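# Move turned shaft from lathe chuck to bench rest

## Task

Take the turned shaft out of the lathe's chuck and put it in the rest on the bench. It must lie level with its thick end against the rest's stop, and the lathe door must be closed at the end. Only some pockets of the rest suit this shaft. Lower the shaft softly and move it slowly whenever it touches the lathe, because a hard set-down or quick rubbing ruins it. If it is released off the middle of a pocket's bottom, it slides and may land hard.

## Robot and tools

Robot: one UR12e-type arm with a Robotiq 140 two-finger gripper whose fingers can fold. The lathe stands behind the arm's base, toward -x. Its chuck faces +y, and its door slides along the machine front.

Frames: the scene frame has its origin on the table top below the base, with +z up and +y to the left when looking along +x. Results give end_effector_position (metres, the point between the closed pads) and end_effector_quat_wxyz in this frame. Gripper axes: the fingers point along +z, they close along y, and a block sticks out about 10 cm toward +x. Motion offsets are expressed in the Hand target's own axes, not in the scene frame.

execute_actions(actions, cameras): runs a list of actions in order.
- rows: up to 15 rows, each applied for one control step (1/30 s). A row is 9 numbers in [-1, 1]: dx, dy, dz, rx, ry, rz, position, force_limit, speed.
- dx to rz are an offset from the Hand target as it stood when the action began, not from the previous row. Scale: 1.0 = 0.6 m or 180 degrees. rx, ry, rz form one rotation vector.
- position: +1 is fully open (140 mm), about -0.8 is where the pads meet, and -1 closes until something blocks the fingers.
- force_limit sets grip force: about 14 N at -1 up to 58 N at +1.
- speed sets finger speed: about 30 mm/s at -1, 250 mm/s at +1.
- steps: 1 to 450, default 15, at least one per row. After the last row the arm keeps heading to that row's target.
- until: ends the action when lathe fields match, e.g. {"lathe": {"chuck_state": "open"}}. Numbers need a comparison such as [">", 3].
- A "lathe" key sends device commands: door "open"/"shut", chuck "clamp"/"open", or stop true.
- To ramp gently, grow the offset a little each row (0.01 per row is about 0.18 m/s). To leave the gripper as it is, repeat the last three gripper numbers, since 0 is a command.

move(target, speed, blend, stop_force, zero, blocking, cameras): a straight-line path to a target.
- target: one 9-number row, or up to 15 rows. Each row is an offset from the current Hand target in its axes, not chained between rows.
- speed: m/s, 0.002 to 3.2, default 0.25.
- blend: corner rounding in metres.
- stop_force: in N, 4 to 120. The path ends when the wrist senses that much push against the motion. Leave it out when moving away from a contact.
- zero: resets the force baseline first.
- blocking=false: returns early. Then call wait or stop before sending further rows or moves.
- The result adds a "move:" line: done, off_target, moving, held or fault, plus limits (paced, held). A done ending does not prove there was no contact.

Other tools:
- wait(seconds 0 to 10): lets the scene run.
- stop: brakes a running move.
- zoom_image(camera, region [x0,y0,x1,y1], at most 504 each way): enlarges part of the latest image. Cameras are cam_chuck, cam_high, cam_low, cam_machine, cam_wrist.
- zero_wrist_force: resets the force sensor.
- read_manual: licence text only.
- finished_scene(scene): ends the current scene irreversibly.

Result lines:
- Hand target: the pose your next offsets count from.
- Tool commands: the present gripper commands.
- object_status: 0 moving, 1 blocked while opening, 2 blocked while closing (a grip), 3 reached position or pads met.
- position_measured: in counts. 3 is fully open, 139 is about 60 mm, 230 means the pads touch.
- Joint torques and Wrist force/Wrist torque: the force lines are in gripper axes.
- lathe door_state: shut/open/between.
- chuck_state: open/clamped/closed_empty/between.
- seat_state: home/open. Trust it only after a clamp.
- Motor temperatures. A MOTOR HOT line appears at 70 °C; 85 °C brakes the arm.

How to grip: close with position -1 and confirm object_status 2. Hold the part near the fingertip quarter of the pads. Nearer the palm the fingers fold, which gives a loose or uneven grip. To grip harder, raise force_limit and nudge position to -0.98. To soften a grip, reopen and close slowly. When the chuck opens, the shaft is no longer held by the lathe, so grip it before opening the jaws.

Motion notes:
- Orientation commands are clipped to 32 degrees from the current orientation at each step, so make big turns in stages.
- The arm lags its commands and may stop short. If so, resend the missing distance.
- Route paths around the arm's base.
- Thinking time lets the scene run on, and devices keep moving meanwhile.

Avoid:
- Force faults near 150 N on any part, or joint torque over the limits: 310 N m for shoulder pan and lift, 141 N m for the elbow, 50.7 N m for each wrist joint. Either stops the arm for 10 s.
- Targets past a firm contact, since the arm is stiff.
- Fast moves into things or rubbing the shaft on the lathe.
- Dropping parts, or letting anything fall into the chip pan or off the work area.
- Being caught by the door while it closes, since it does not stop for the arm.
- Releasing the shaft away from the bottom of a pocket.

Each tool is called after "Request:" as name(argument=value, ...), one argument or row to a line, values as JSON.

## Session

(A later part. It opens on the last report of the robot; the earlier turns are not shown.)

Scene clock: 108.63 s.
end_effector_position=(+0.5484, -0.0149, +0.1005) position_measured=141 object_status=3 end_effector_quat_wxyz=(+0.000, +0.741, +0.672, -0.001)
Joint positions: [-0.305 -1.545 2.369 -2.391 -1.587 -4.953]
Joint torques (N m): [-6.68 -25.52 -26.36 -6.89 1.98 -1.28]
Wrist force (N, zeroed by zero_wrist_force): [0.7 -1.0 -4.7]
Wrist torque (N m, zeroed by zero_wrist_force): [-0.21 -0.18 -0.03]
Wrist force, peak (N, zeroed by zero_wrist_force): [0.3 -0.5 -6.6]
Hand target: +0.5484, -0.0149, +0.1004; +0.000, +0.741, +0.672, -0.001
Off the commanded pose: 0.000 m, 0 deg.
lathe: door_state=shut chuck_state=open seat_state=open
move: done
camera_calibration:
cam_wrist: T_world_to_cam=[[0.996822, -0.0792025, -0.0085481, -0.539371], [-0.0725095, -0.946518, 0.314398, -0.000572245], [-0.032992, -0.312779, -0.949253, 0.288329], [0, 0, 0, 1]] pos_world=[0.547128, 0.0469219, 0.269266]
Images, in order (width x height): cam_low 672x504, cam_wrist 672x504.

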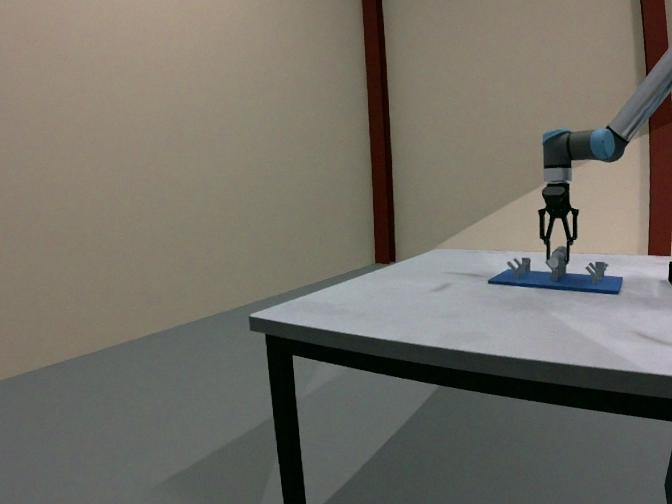

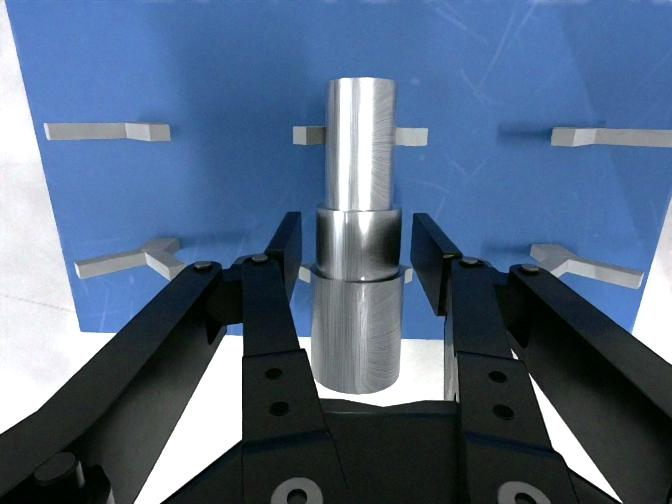

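Request:
move(
  target=[0.001, 0, 0.0085, 0, 0, 0, -0.1, -1, -1],
  speed=0.03,
  cameras=["cam_wrist","cam_high","cam_low"],
)

Scene clock: 110.40 s.
end_effector_position=(+0.5485, -0.0143, +0.0954) position_measured=141 object_status=3 end_effector_quat_wxyz=(+0.000, +0.741, +0.672, -0.001)
Joint positions: [-0.304 -1.536 2.373 -2.403 -1.587 -4.952]
Joint torques (N m): [10.5 -22.91 -26.89 -6.76 -1.68 2.61]
Wrist force (N, zeroed by zero_wrist_force): [0.4 -0.6 -4.8]
Wrist torque (N m, zeroed by zero_wrist_force): [-0.13 -0.13 -0.14]
Wrist force, peak (N, zeroed by zero_wrist_force): [0.4 -0.7 -5.3]
Hand target: +0.5485, -0.0143, +0.0953; +0.000, +0.741, +0.672, -0.001
Off the commanded pose: 0.000 m, 0 deg.
lathe: door_state=shut chuck_state=open seat_state=open
move: done
camera_calibration:
cam_wrist: T_world_to_cam=[[0.996822, -0.0792025, -0.0085481, -0.539368], [-0.0725095, -0.946518, 0.314398, 0.00163053], [-0.032992, -0.312779, -0.949253, 0.28358], [0, 0, 0, 1]] pos_world=[0.547128, 0.0475219, 0.264066]
Images, in order (width x height): cam_high 672x504, cam_low 672x504, cam_wrist 672x504.

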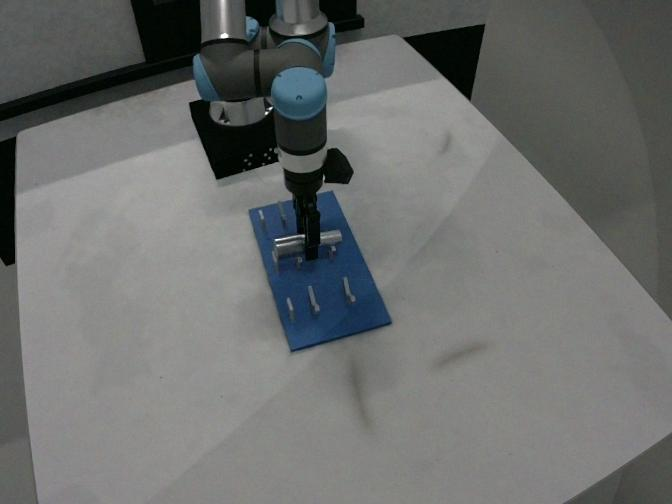

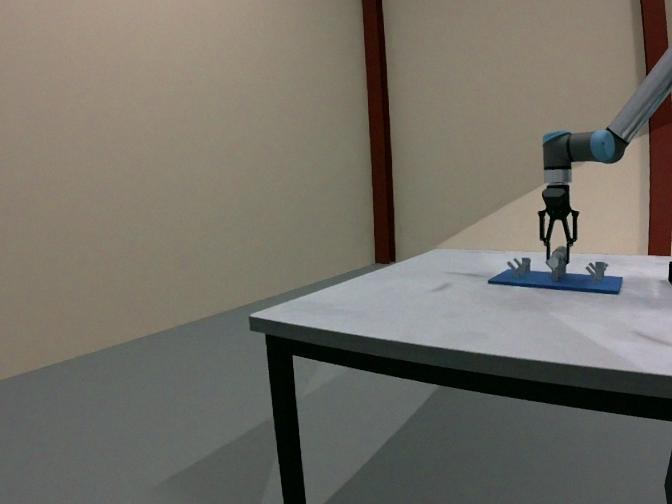

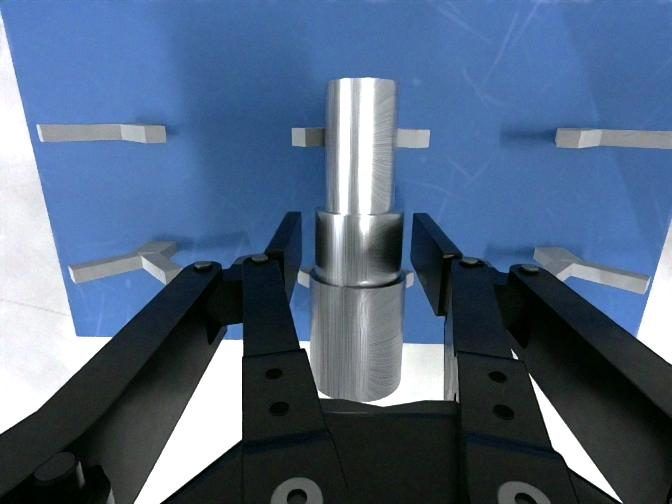

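Request:
execute_actions(
  actions=[
    {"rows":[[0,0,0,0,0,0,-1,0,-1]],"steps":75},
  ],
  cameras=["cam_wrist"],
)

Scene clock: 113.27 s.
end_effector_position=(+0.5485, -0.0143, +0.0953) position_measured=168 object_status=2 end_effector_quat_wxyz=(+0.000, +0.741, +0.672, -0.001)
Joint positions: [-0.304 -1.536 2.373 -2.404 -1.587 -4.952]
Joint torques (N m): [-6.28 -26.3 -30.1 1.01 -3.38 1.32]
Wrist force (N, zeroed by zero_wrist_force): [5.6 4.7 -19.6]
Wrist torque (N m, zeroed by zero_wrist_force): [-0.26 -0.22 0.00]
Wrist force, peak (N, zeroed by zero_wrist_force): [5.6 4.7 -20.2]
Hand target: +0.5485, -0.0143, +0.0953; +0.000, +0.741, +0.672, -0.001
Off the commanded pose: 0.000 m, 0 deg.
lathe: door_state=shut chuck_state=open seat_state=open
camera_calibration:
cam_wrist: T_world_to_cam=[[0.996822, -0.0792025, -0.0085481, -0.539368], [-0.0725095, -0.946518, 0.314398, 0.00163053], [-0.032992, -0.312779, -0.949253, 0.28358], [0, 0, 0, 1]] pos_world=[0.547128, 0.0475219, 0.264066]
Images, in order (width x height): cam_wrist 672x504.

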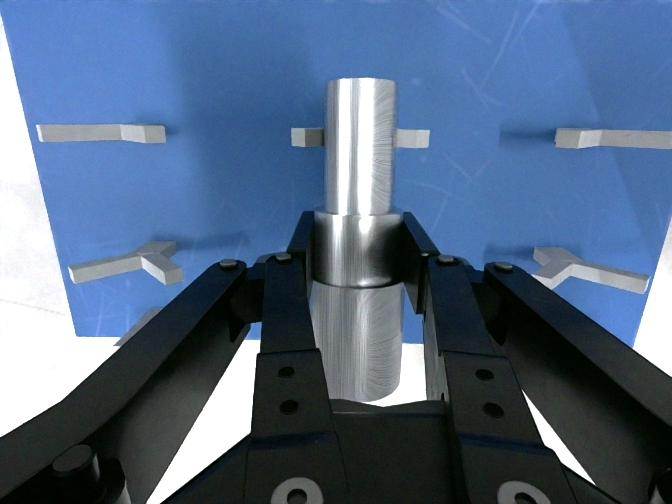

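Request:
move(
  target=[0, 0, -0.023, 0, 0, 0, -1, 0, -1],
  speed=0.01,
  cameras=["cam_wrist","cam_high","cam_low"],
)

Request:
zoom_image(
  camera="cam_high",
  region=[255, 200, 355, 300],
)

Request:
zoom_image(
  camera="cam_low",
  region=[520, 225, 600, 295],
)

Scene clock: 115.20 s.
end_effector_position=(+0.5485, -0.0143, +0.1091) position_measured=168 object_status=2 end_effector_quat_wxyz=(+0.000, +0.741, +0.672, -0.001)
Joint positions: [-0.304 -1.559 2.362 -2.369 -1.587 -4.952]
Joint torques (N m): [9.44 -48.44 -45.49 -2.71 -3.3 2.38]
Wrist force (N, zeroed by zero_wrist_force): [0.9 -0.7 1.1]
Wrist torque (N m, zeroed by zero_wrist_force): [-0.15 -0.19 -0.15]
Wrist force, peak (N, zeroed by zero_wrist_force): [5.6 4.9 -20.1]
Hand target: +0.5485, -0.0143, +0.1091; +0.000, +0.741, +0.672, -0.001
Off the commanded pose: 0.000 m, 0 deg.
lathe: door_state=shut chuck_state=open seat_state=open
move: done
camera_calibration:
cam_wrist: T_world_to_cam=[[0.996822, -0.0792025, -0.0085481, -0.53925], [-0.0725095, -0.946518, 0.314398, -0.00267671], [-0.032992, -0.312779, -0.949253, 0.296585], [0, 0, 0, 1]] pos_world=[0.547128, 0.0475219, 0.277766]
Images, in order (width x height): cam_high 672x504, cam_low 672x504, cam_wrist 672x504.

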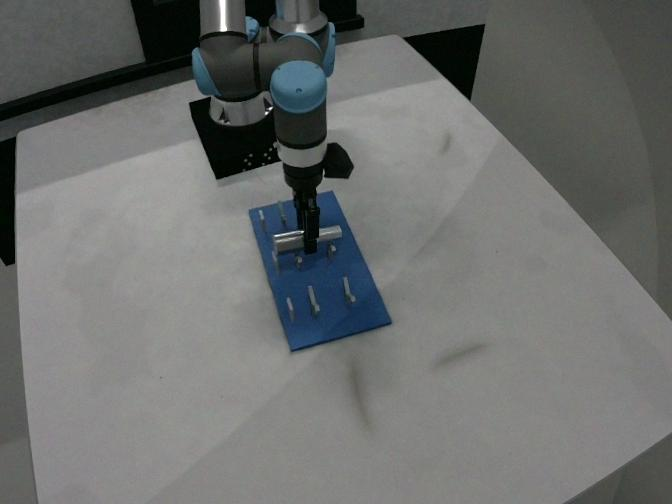

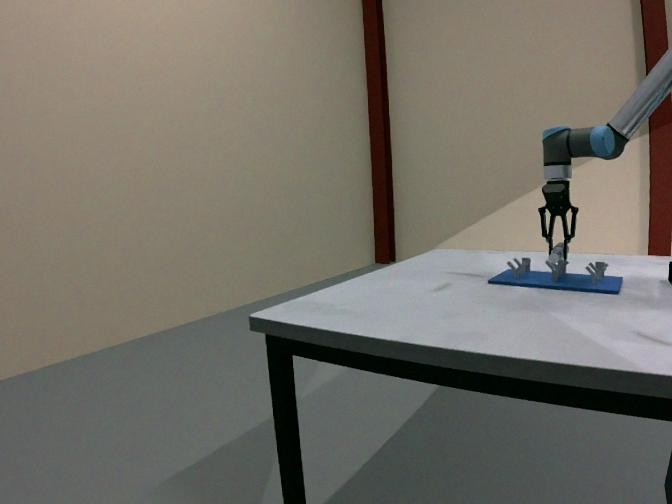

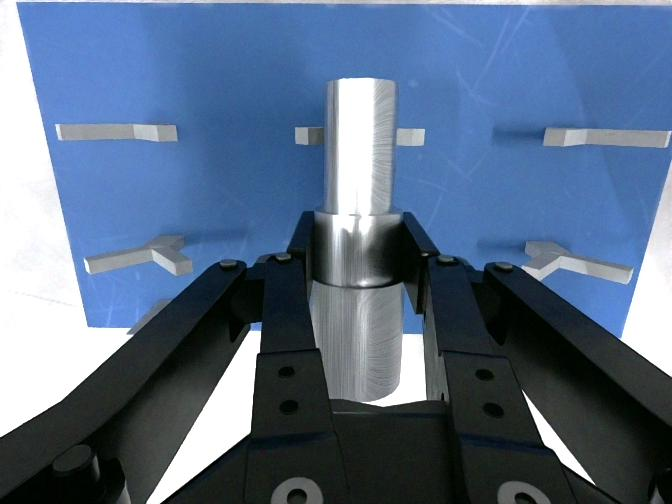

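Scaled by 5.040 from the camera's 672x504 image, which has a finer 960x720 frame.

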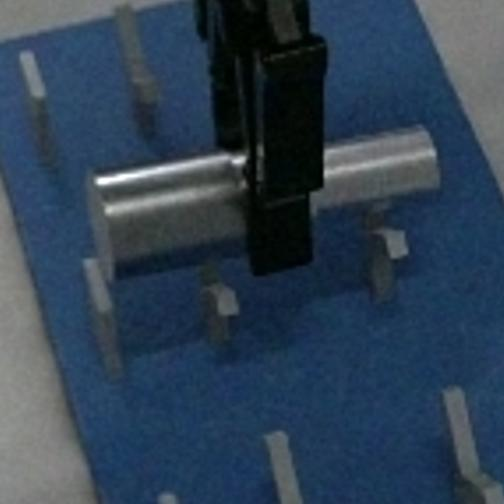

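Scaled by 6.300 from the camera's 672x504 image, which has a finer 960x720 frame.

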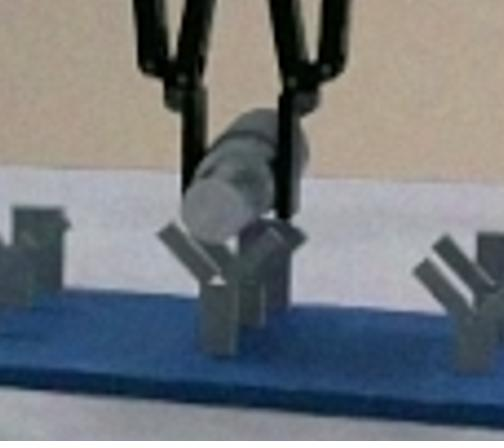

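Request:
move(
  target=[0.0133, 0, 0, 0, 0.0161, 0, -1, 0, -1],
  speed=0.03,
  cameras=["cam_wrist","cam_high","cam_low"],
)

Request:
zoom_image(
  camera="cam_high",
  region=[255, 200, 355, 300],
)

Request:
zoom_image(
  camera="cam_low",
  region=[520, 225, 600, 295],
)

Scene clock: 117.13 s.
end_effector_position=(+0.5493, -0.0064, +0.1092) position_measured=168 object_status=2 end_effector_quat_wxyz=(-0.017, +0.741, +0.672, +0.018)
Joint positions: [-0.321 -1.562 2.362 -2.354 -1.538 -4.969]
Joint torques (N m): [-11.8 -47.8 -31.44 -3.17 4.31 -1.9]
Wrist force (N, zeroed by zero_wrist_force): [0.6 -0.6 0.9]
Wrist torque (N m, zeroed by zero_wrist_force): [-0.11 -0.21 -0.01]
Wrist force, peak (N, zeroed by zero_wrist_force): [1.0 -1.1 1.3]
Hand target: +0.5493, -0.0064, +0.1091; -0.017, +0.741, +0.672, +0.018
Off the commanded pose: 0.000 m, 0 deg.
lathe: door_state=shut chuck_state=open seat_state=open
move: done
camera_calibration:
cam_wrist: T_world_to_cam=[[0.996854, -0.0788984, -0.00756436, -0.539592], [-0.0740471, -0.961078, 0.266168, 0.0109421], [-0.0282701, -0.26477, -0.963897, 0.298484], [0, 0, 0, 1]] pos_world=[0.547143, 0.0469729, 0.280714]
Images, in order (width x height): cam_high 672x504, cam_low 672x504, cam_wrist 672x504.

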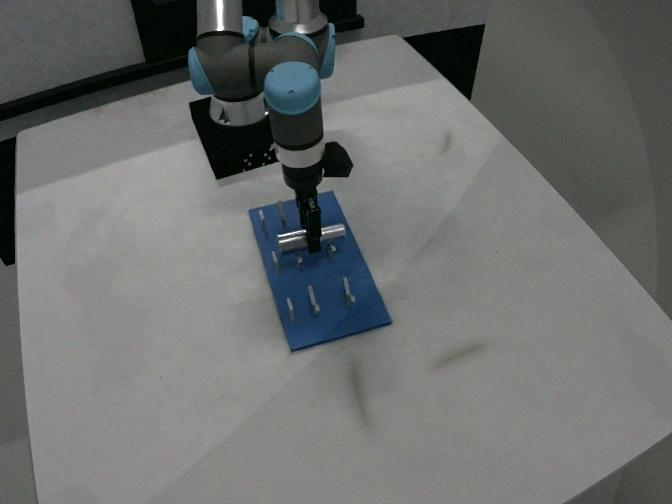

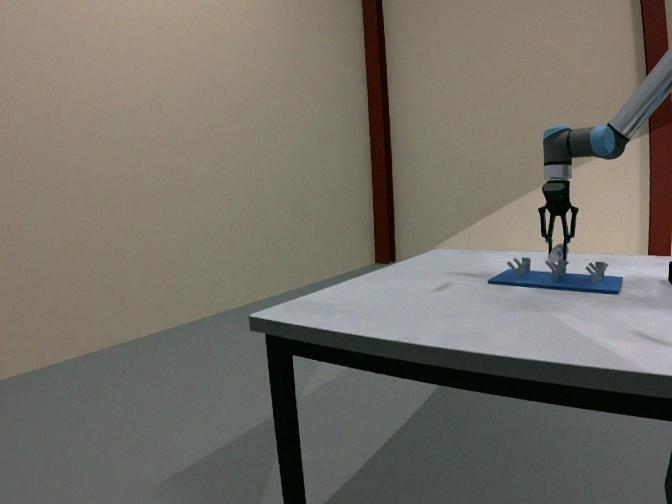

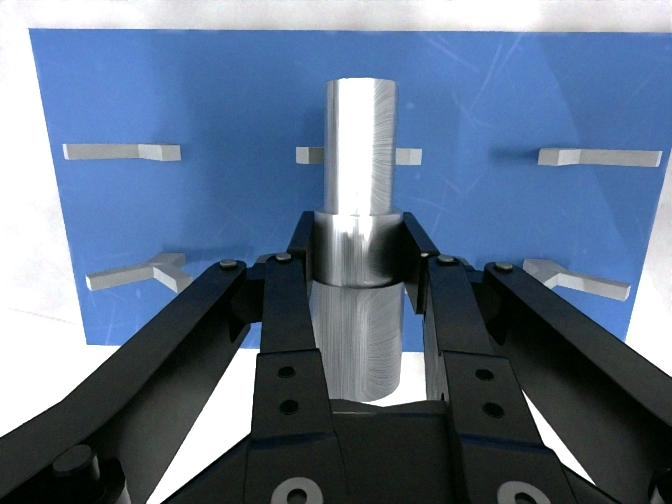

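Scaled by 5.040 from the camera's 672x504 image, which has a finer 960x720 frame.

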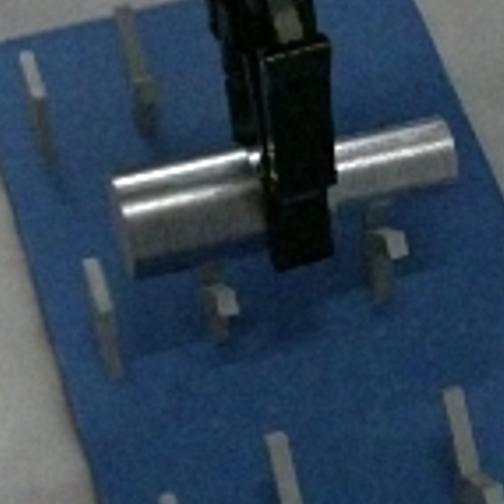

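Scaled by 6.300 from the camera's 672x504 image, which has a finer 960x720 frame.

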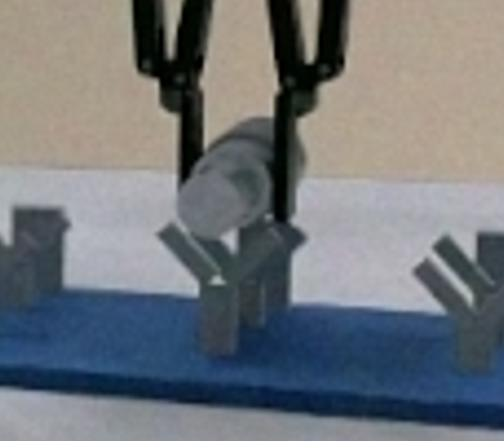

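Request:
move(
  target=[0, 0, 0.0167, 0, 0.0028, 0, -1, 0, -1],
  speed=0.02,
)

Request:
move(
  target=[0, 0, 0.025, 0, 0, 0, -1, 0, -1],
  speed=0.005,
  stop_force=4.5,
  cameras=["cam_wrist","cam_high","cam_low"],
)

Request:
zoom_image(
  camera="cam_high",
  region=[255, 200, 355, 300],
)

Request:
zoom_image(
  camera="cam_low",
  region=[520, 225, 600, 295],
)

Scene clock: 118.73 s.
end_effector_position=(+0.5493, -0.0059, +0.0992) position_measured=168 object_status=2 end_effector_quat_wxyz=(-0.020, +0.740, +0.671, +0.021)
Joint positions: [-0.326 -1.546 2.37 -2.376 -1.53 -4.974]
Joint torques (N m): [-12.86 -27.81 -29.87 -7.48 4.31 -1.61]
Wrist force (N, zeroed by zero_wrist_force): [0.8 -1.0 1.0]
Wrist torque (N m, zeroed by zero_wrist_force): [-0.20 -0.26 -0.02]
Wrist force, peak (N, zeroed by zero_wrist_force): [0.7 -1.2 0.9]
Hand target: +0.5493, -0.0059, +0.0991; -0.020, +0.740, +0.671, +0.021
Off the commanded pose: 0.000 m, 0 deg.
lathe: door_state=shut chuck_state=open seat_state=open
move: done

Scene clock: 121.43 s.
end_effector_position=(+0.5494, -0.0055, +0.0916) position_measured=168 object_status=2 end_effector_quat_wxyz=(-0.020, +0.740, +0.671, +0.021)
Joint positions: [-0.325 -1.533 2.376 -2.395 -1.53 -4.974]
Joint torques (N m): [5.45 -48.22 -39.73 -1.14 3.97 0.81]
Wrist force (N, zeroed by zero_wrist_force): [-0.4 3.9 -0.9]
Wrist torque (N m, zeroed by zero_wrist_force): [-0.32 -0.14 0.11]
Wrist force, peak (N, zeroed by zero_wrist_force): [-1.7 5.4 -1.6]
Hand target: +0.5494, -0.0055, +0.0916; -0.020, +0.740, +0.671, +0.021 (not the last commanded pose)
Off the commanded pose: 0.007 m, 0 deg.
lathe: door_state=shut chuck_state=open seat_state=open
move: contact
camera_calibration:
cam_wrist: T_world_to_cam=[[0.996857, -0.0788784, -0.00732298, -0.539736], [-0.074341, -0.963419, 0.257484, 0.0174914], [-0.027365, -0.25613, -0.966255, 0.281582], [0, 0, 0, 1]] pos_world=[0.547045, 0.0463996, 0.263623]
Images, in order (width x height): cam_high 672x504, cam_low 672x504, cam_wrist 672x504.

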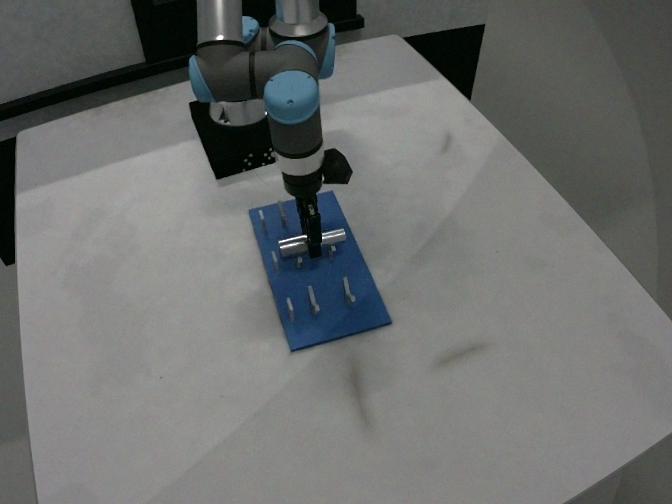

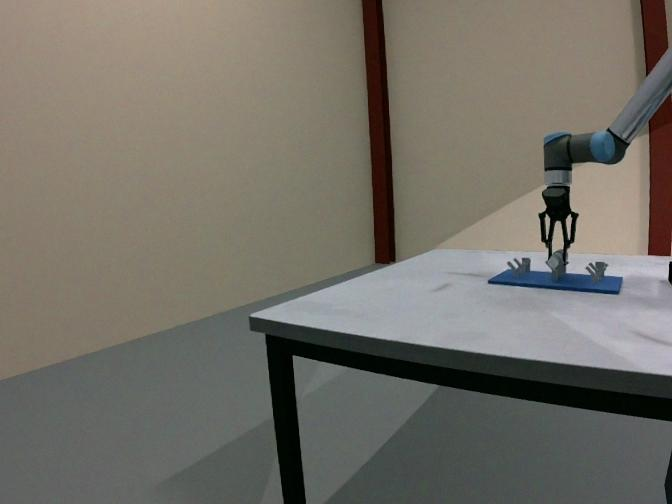

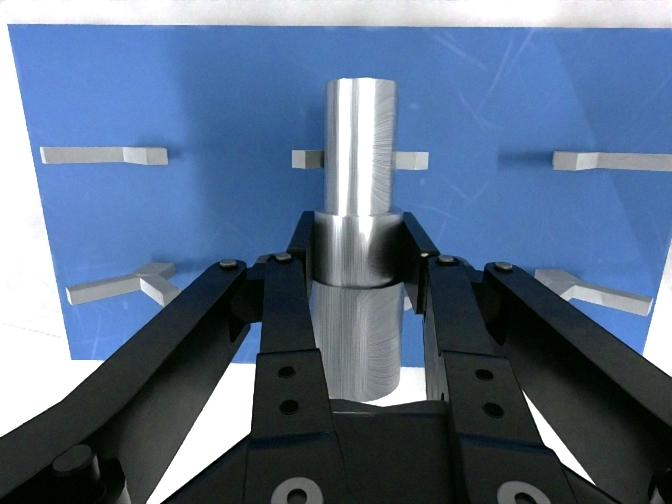

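Scaled by 5.040 from the camera's 672x504 image, which has a finer 960x720 frame.

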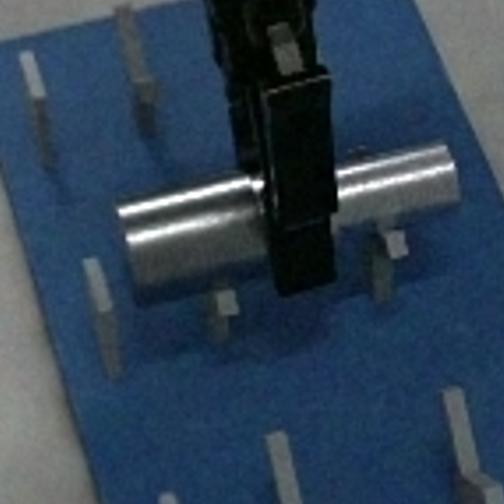

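Scaled by 6.300 from the camera's 672x504 image, which has a finer 960x720 frame.

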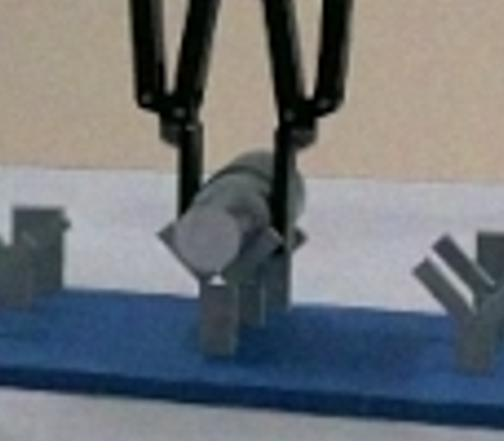

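Request:
move(
  target=[
    [0, 0, -0.0025, 0, 0, 0, -1, 0, -1],
    [0, 0.0014, -0.0025, 0, 0, 0, -1, 0, -1],
  ],
  speed=0.01,
)

Request:
move(
  target=[0, 0, 0.01, 0, 0, 0, -1, 0, -1],
  speed=0.004,
  stop_force=4.5,
)

Scene clock: 122.77 s.
end_effector_position=(+0.5501, -0.0057, +0.0932) position_measured=168 object_status=2 end_effector_quat_wxyz=(-0.020, +0.740, +0.671, +0.021)
Joint positions: [-0.325 -1.535 2.374 -2.391 -1.53 -4.973]
Joint torques (N m): [6.45 -28.57 -45.15 -2.86 3.4 2.73]
Wrist force (N, zeroed by zero_wrist_force): [0.3 -0.8 0.9]
Wrist torque (N m, zeroed by zero_wrist_force): [-0.15 -0.15 -0.12]
Wrist force, peak (N, zeroed by zero_wrist_force): [-0.5 4.2 -1.4]
Hand target: +0.5502, -0.0056, +0.0931; -0.020, +0.740, +0.671, +0.021
Off the commanded pose: 0.000 m, 0 deg.
lathe: door_state=shut chuck_state=open seat_state=open
move: done

Scene clock: 124.30 s.
end_effector_position=(+0.5503, -0.0056, +0.0920) position_measured=168 object_status=2 end_effector_quat_wxyz=(-0.020, +0.740, +0.671, +0.021)
Joint positions: [-0.325 -1.532 2.375 -2.394 -1.53 -4.973]
Joint torques (N m): [1.81 -48.68 -44.27 -2.92 3.98 1.33]
Wrist force (N, zeroed by zero_wrist_force): [1.1 -1.5 -0.6]
Wrist torque (N m, zeroed by zero_wrist_force): [-0.19 -0.07 -0.18]
Wrist force, peak (N, zeroed by zero_wrist_force): [-2.0 -3.3 -4.3]
Hand target: +0.5503, -0.0056, +0.0920; -0.020, +0.740, +0.671, +0.021 (not the last commanded pose)
Off the commanded pose: 0.005 m, 0 deg.
lathe: door_state=shut chuck_state=open seat_state=open
move: contact

Request:
move(
  target=[0, -0.0004, -0.0025, 0, 0.004, 0, -1, 0, -1],
  speed=0.01,
)

Request:
move(
  target=[0, 0, 0.01, 0, 0, 0, -1, 0, -1],
  speed=0.004,
  stop_force=4.5,
)

Scene clock: 126.83 s.
end_effector_position=(+0.5500, -0.0057, +0.0935) position_measured=168 object_status=2 end_effector_quat_wxyz=(-0.024, +0.740, +0.671, +0.026)
Joint positions: [-0.333 -1.536 2.374 -2.386 -1.518 -4.981]
Joint torques (N m): [-13.01 -49.59 -45.35 -3.01 4.62 -1.97]
Wrist force (N, zeroed by zero_wrist_force): [-0.1 -0.7 0.8]
Wrist torque (N m, zeroed by zero_wrist_force): [-0.13 -0.07 -0.04]
Wrist force, peak (N, zeroed by zero_wrist_force): [1.6 -2.0 -0.1]
Hand target: +0.5500, -0.0057, +0.0935; -0.025, +0.740, +0.671, +0.026
Off the commanded pose: 0.000 m, 0 deg.
lathe: door_state=shut chuck_state=open seat_state=open
move: done

Scene clock: 128.47 s.
end_effector_position=(+0.5501, -0.0056, +0.0918) position_measured=168 object_status=2 end_effector_quat_wxyz=(-0.025, +0.740, +0.671, +0.026)
Joint positions: [-0.333 -1.533 2.375 -2.39 -1.518 -4.981]
Joint torques (N m): [-8.09 -45.81 -42.99 -2.82 0.83 -1.3]
Wrist force (N, zeroed by zero_wrist_force): [-0.5 -2.2 -2.9]
Wrist torque (N m, zeroed by zero_wrist_force): [-0.18 -0.35 0.04]
Wrist force, peak (N, zeroed by zero_wrist_force): [3.2 -4.5 -7.7]
Hand target: +0.5501, -0.0056, +0.0918; -0.024, +0.740, +0.671, +0.026 (not the last commanded pose)
Off the commanded pose: 0.004 m, 0 deg.
lathe: door_state=shut chuck_state=open seat_state=open
move: contact

Request:
move(
  target=[0, -0.0003, -0.0025, 0, -0.0018, 0, -1, 0, -1],
  speed=0.01,
)

Request:
move(
  target=[-0.03, 0, -0.0021, 0, 0, 0, -1, 0, -1],
  speed=0.008,
  stop_force=5,
  cameras=["cam_wrist","cam_high","cam_low"],
)

Request:
zoom_image(
  camera="cam_high",
  region=[255, 200, 355, 300],
)

Request:
zoom_image(
  camera="cam_low",
  region=[520, 225, 600, 295],
)

Scene clock: 129.60 s.
end_effector_position=(+0.5499, -0.0057, +0.0933) position_measured=168 object_status=2 end_effector_quat_wxyz=(-0.023, +0.740, +0.671, +0.024)
Joint positions: [-0.33 -1.536 2.374 -2.388 -1.523 -4.978]
Joint torques (N m): [11.95 -49.1 -44.74 -3.1 -3.04 2.32]
Wrist force (N, zeroed by zero_wrist_force): [0.4 -1.1 0.3]
Wrist torque (N m, zeroed by zero_wrist_force): [-0.21 -0.18 -0.17]
Wrist force, peak (N, zeroed by zero_wrist_force): [-0.5 -2.4 -3.7]
Hand target: +0.5499, -0.0057, +0.0933; -0.023, +0.740, +0.671, +0.024
Off the commanded pose: 0.000 m, 0 deg.
lathe: door_state=shut chuck_state=open seat_state=open
move: done

Scene clock: 131.97 s.
end_effector_position=(+0.5488, -0.0162, +0.0934) position_measured=168 object_status=2 end_effector_quat_wxyz=(-0.023, +0.740, +0.671, +0.024)
Joint positions: [-0.349 -1.537 2.375 -2.387 -1.523 -4.997]
Joint torques (N m): [6.54 -32.59 -32.38 -6.54 -3.42 2.37]
Wrist force (N, zeroed by zero_wrist_force): [5.2 0.0 -0.1]
Wrist torque (N m, zeroed by zero_wrist_force): [-0.26 -0.06 -0.10]
Wrist force, peak (N, zeroed by zero_wrist_force): [18.6 2.3 -3.0]
Hand target: +0.5488, -0.0162, +0.0934; -0.023, +0.740, +0.671, +0.024 (not the last commanded pose)
Off the commanded pose: 0.007 m, 0 deg.
lathe: door_state=shut chuck_state=open seat_state=open
move: contact
camera_calibration:
cam_wrist: T_world_to_cam=[[0.996865, -0.0788083, -0.00703358, -0.540053], [-0.0745294, -0.965134, 0.250921, 0.0072361], [-0.026563, -0.24961, -0.967982, 0.280423], [0, 0, 0, 1]] pos_world=[0.546348, 0.0344197, 0.265831]
Images, in order (width x height): cam_high 672x504, cam_low 672x504, cam_wrist 672x504.

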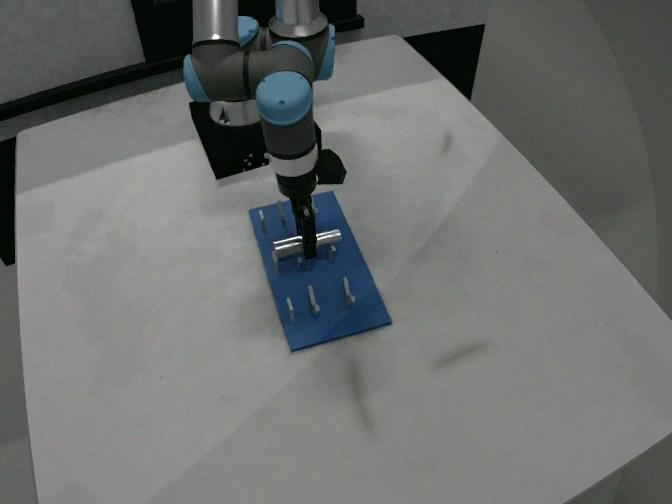

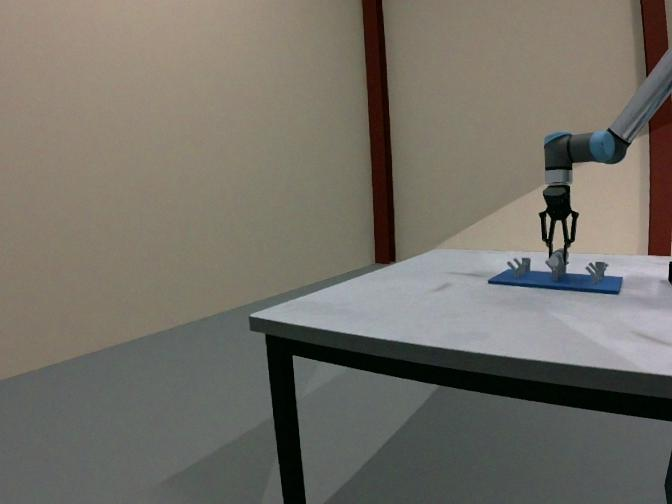

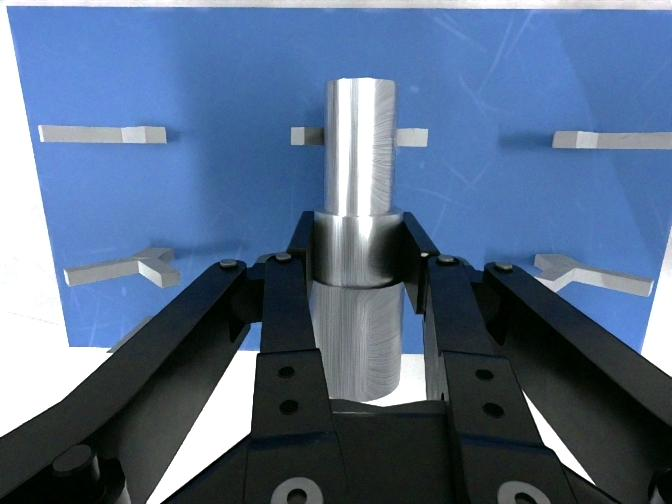

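Scaled by 5.040 from the camera's 672x504 image, which has a finer 960x720 frame.

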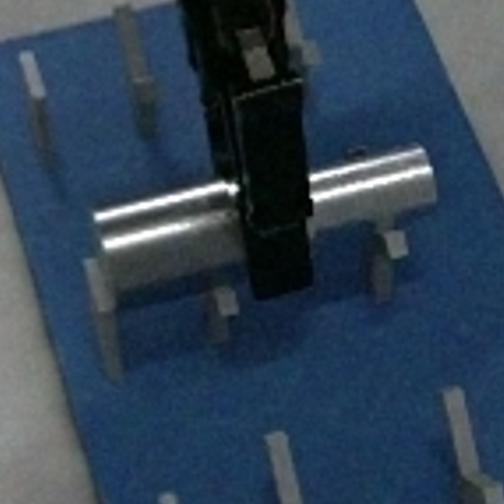

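Scaled by 6.300 from the camera's 672x504 image, which has a finer 960x720 frame.

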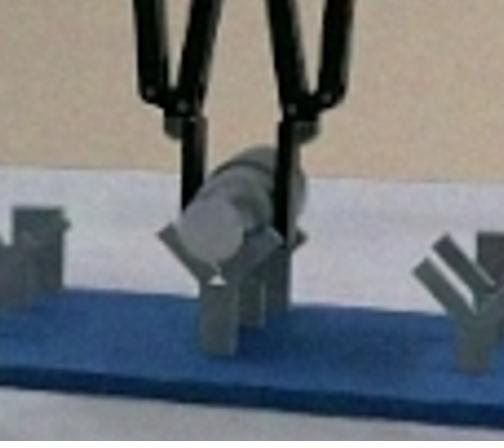

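Request:
move(
  target=[0.0007, 0, -0.0003, 0, 0, 0, -1, 0, -1],
  speed=0.005,
)

Request:
move(
  target=[-0.0005, 0, 0.01, 0, 0, 0, -1, 0, -1],
  speed=0.003,
  stop_force=5,
  zero=true,
)

Scene clock: 132.90 s.
end_effector_position=(+0.5488, -0.0158, +0.0935) position_measured=168 object_status=2 end_effector_quat_wxyz=(-0.023, +0.740, +0.671, +0.024)
Joint positions: [-0.348 -1.537 2.375 -2.386 -1.523 -4.997]
Joint torques (N m): [8.63 -47.03 -44.23 -2.93 -2.45 2.15]
Wrist force (N, zeroed by zero_wrist_force): [1.3 -2.6 0.1]
Wrist torque (N m, zeroed by zero_wrist_force): [-0.56 -0.37 -0.17]
Wrist force, peak (N, zeroed by zero_wrist_force): [5.5 0.4 -0.1]
Hand target: +0.5489, -0.0158, +0.0936; -0.023, +0.740, +0.671, +0.024
Off the commanded pose: 0.000 m, 0 deg.
lathe: door_state=shut chuck_state=open seat_state=open
move: done

Scene clock: 134.47 s.
end_effector_position=(+0.5489, -0.0158, +0.0915) position_measured=168 object_status=2 end_effector_quat_wxyz=(-0.023, +0.740, +0.671, +0.024)
Joint positions: [-0.348 -1.534 2.377 -2.391 -1.523 -4.997]
Joint torques (N m): [5.66 -46.22 -36.94 -3.08 -0.09 2.18]
Wrist force (N, zeroed by zero_wrist_force): [4.2 -6.1 -8.7]
Wrist torque (N m, zeroed by zero_wrist_force): [-0.59 -0.50 -0.14]
Wrist force, peak (N, zeroed by zero_wrist_force): [4.7 -10.2 -15.6]
Hand target: +0.5489, -0.0158, +0.0915; -0.023, +0.740, +0.671, +0.024 (not the last commanded pose)
Off the commanded pose: 0.004 m, 0 deg.
lathe: door_state=shut chuck_state=open seat_state=open
move: contact

Request:
move(
  target=[0, -0.0007, -0.0006, 0, 0, 0, -1, 0, -1],
  speed=0.005,
)

Request:
move(
  target=[-0.0005, 0, 0.01, 0, 0, 0, -1, 0, -1],
  speed=0.002,
  stop_force=4.5,
  cameras=["cam_wrist","cam_high","cam_low"],
)

Request:
zoom_image(
  camera="cam_high",
  region=[255, 200, 355, 300],
)

Request:
zoom_image(
  camera="cam_low",
  region=[520, 225, 600, 295],
)

Scene clock: 135.43 s.
end_effector_position=(+0.5485, -0.0158, +0.0919) position_measured=168 object_status=2 end_effector_quat_wxyz=(-0.023, +0.740, +0.671, +0.024)
Joint positions: [-0.349 -1.535 2.377 -2.391 -1.523 -4.997]
Joint torques (N m): [-11.24 -47.16 -28.99 -2.75 -0.59 -2.14]
Wrist force (N, zeroed by zero_wrist_force): [1.3 -2.4 0.3]
Wrist torque (N m, zeroed by zero_wrist_force): [-0.52 -0.39 -0.15]
Wrist force, peak (N, zeroed by zero_wrist_force): [4.3 -6.3 -8.7]
Hand target: +0.5485, -0.0158, +0.0919; -0.023, +0.740, +0.671, +0.024
Off the commanded pose: 0.000 m, 0 deg.
lathe: door_state=shut chuck_state=open seat_state=open
move: done

Scene clock: 136.43 s.
end_effector_position=(+0.5485, -0.0158, +0.0911) position_measured=168 object_status=2 end_effector_quat_wxyz=(-0.023, +0.740, +0.671, +0.024)
Joint positions: [-0.349 -1.534 2.378 -2.392 -1.523 -4.997]
Joint torques (N m): [-12.02 -40.04 -32.44 -3.18 -0.9 -2]
Wrist force (N, zeroed by zero_wrist_force): [5.5 -6.5 -11.0]
Wrist torque (N m, zeroed by zero_wrist_force): [-0.59 -0.42 -0.03]
Wrist force, peak (N, zeroed by zero_wrist_force): [5.4 -6.7 -11.6]
Hand target: +0.5485, -0.0158, +0.0912; -0.023, +0.740, +0.671, +0.024 (not the last commanded pose)
Off the commanded pose: 0.005 m, 0 deg.
lathe: door_state=shut chuck_state=open seat_state=open
move: contact
camera_calibration:
cam_wrist: T_world_to_cam=[[0.996865, -0.0788083, -0.00703358, -0.539631], [-0.0745294, -0.965134, 0.250921, 0.00826598], [-0.026563, -0.24961, -0.967982, 0.278311], [0, 0, 0, 1]] pos_world=[0.545948, 0.0349197, 0.263531]
Images, in order (width x height): cam_high 672x504, cam_low 672x504, cam_wrist 672x504.

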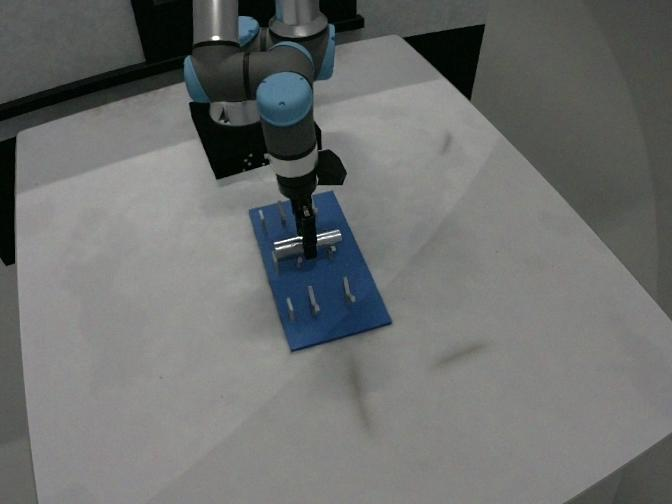

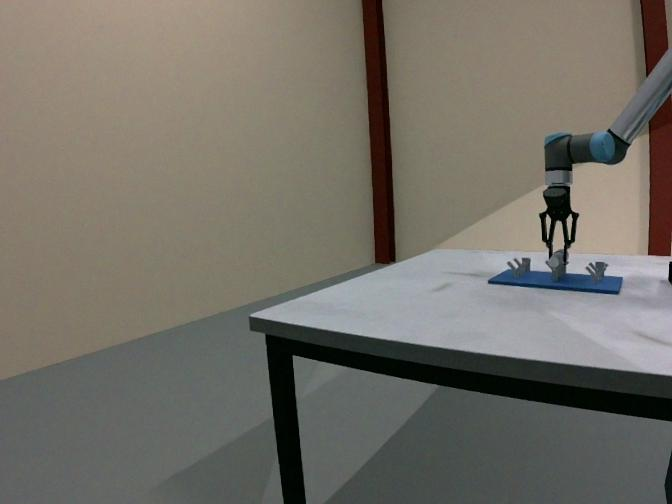

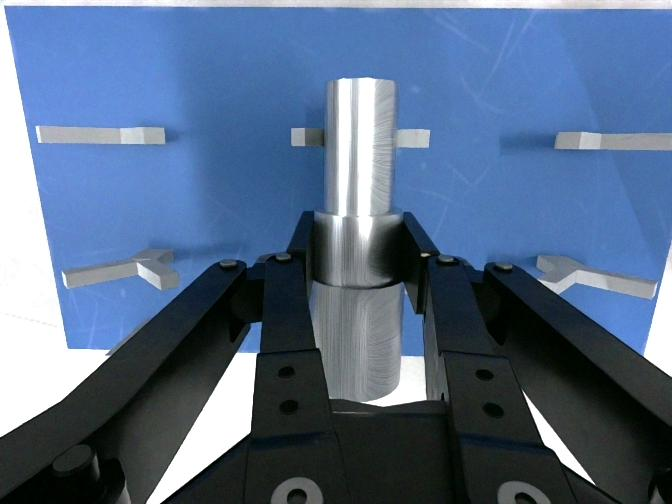

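Scaled by 5.040 from the camera's 672x504 image, which has a finer 960x720 frame.

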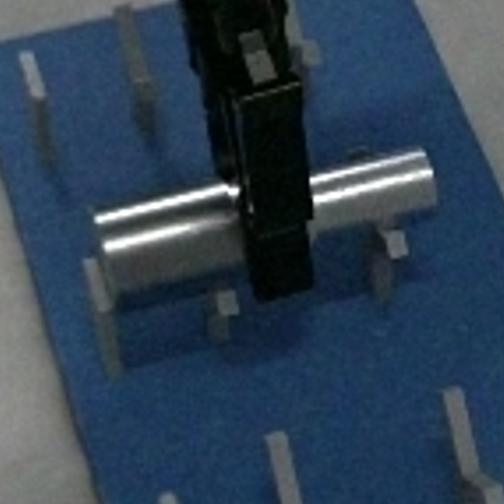

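Scaled by 6.300 from the camera's 672x504 image, which has a finer 960x720 frame.

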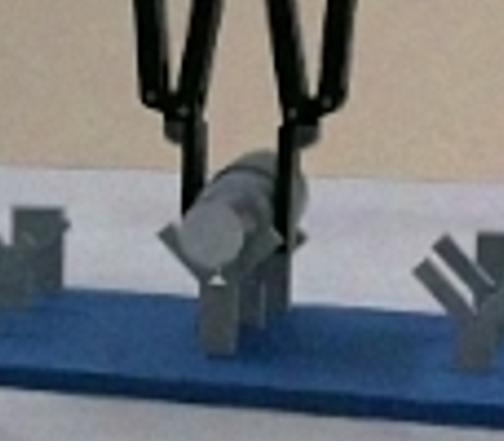

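Request:
move(
  target=[0, -0.0002, -0.0003, 0, 0, 0, -1, 0, -1],
  speed=0.003,
)

Request:
execute_actions(
  actions=[
    {"rows":[[0,0,0,0,0,0,-0.1,-1,-1]],"steps":36},
  ],
  cameras=["cam_wrist","cam_high","cam_low"],
)

Request:
zoom_image(
  camera="cam_high",
  region=[255, 200, 355, 300],
)

Request:
zoom_image(
  camera="cam_low",
  region=[520, 225, 600, 295],
)

Scene clock: 137.77 s.
end_effector_position=(+0.5484, -0.0158, +0.0914) position_measured=168 object_status=2 end_effector_quat_wxyz=(-0.023, +0.740, +0.671, +0.024)
Joint positions: [-0.349 -1.534 2.378 -2.392 -1.523 -4.997]
Joint torques (N m): [-13.61 -45.54 -29.09 -2.67 -0.84 -1.89]
Wrist force (N, zeroed by zero_wrist_force): [1.5 -2.6 0.3]
Wrist torque (N m, zeroed by zero_wrist_force): [-0.56 -0.43 -0.14]
Wrist force, peak (N, zeroed by zero_wrist_force): [5.6 -6.6 -11.4]
Hand target: +0.5483, -0.0158, +0.0913; -0.023, +0.740, +0.671, +0.024
Off the commanded pose: 0.000 m, 0 deg.
lathe: door_state=shut chuck_state=open seat_state=open
move: done

Scene clock: 139.17 s.
end_effector_position=(+0.5483, -0.0158, +0.0913) position_measured=141 object_status=3 end_effector_quat_wxyz=(-0.023, +0.740, +0.671, +0.024)
Joint positions: [-0.349 -1.534 2.378 -2.392 -1.523 -4.997]
Joint torques (N m): [-11.11 -36.39 -27.22 -3.92 -1.04 -1.91]
Wrist force (N, zeroed by zero_wrist_force): [1.7 -3.0 -4.9]
Wrist torque (N m, zeroed by zero_wrist_force): [-0.64 -0.43 -0.14]
Wrist force, peak (N, zeroed by zero_wrist_force): [1.8 -2.7 -5.3]
Hand target: +0.5483, -0.0158, +0.0913; -0.023, +0.740, +0.671, +0.024
Off the commanded pose: 0.000 m, 0 deg.
lathe: door_state=shut chuck_state=open seat_state=open
camera_calibration:
cam_wrist: T_world_to_cam=[[0.996865, -0.0788083, -0.00703358, -0.53953], [-0.0745294, -0.965134, 0.250921, 0.00820834], [-0.026563, -0.24961, -0.967982, 0.278502], [0, 0, 0, 1]] pos_world=[0.545848, 0.0349197, 0.263731]
Images, in order (width x height): cam_high 672x504, cam_low 672x504, cam_wrist 672x504.

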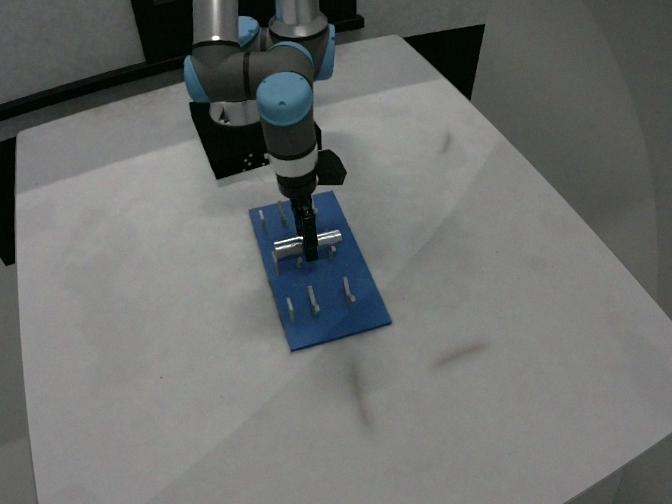

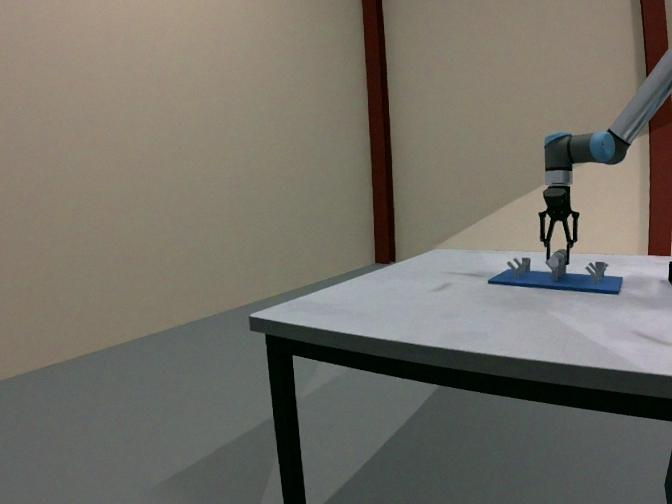

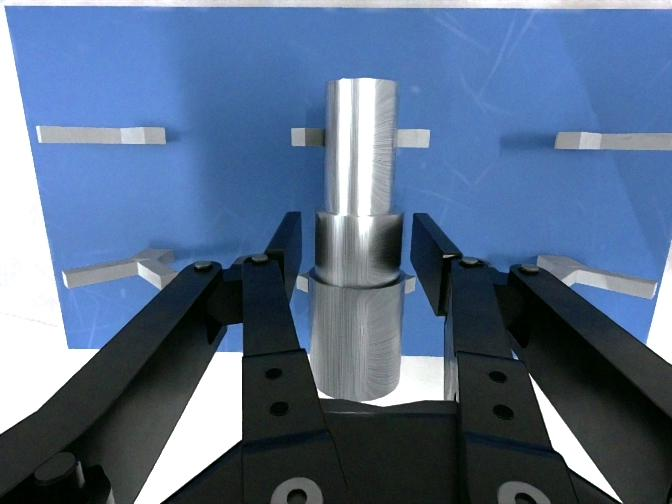

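Scaled by 5.040 from the camera's 672x504 image, which has a finer 960x720 frame.

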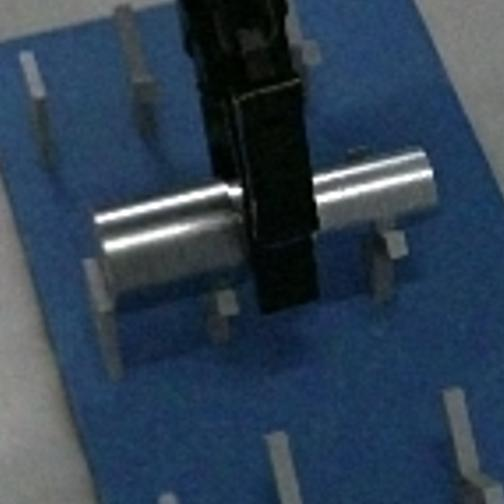

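Scaled by 6.300 from the camera's 672x504 image, which has a finer 960x720 frame.

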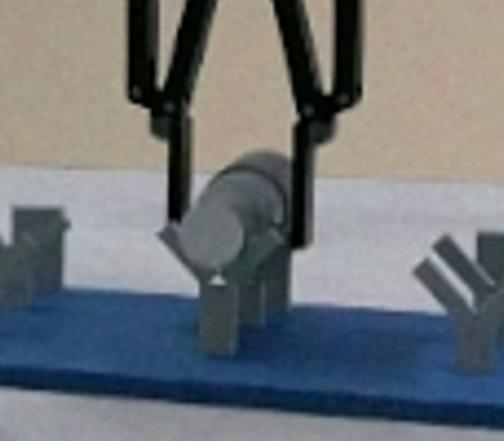

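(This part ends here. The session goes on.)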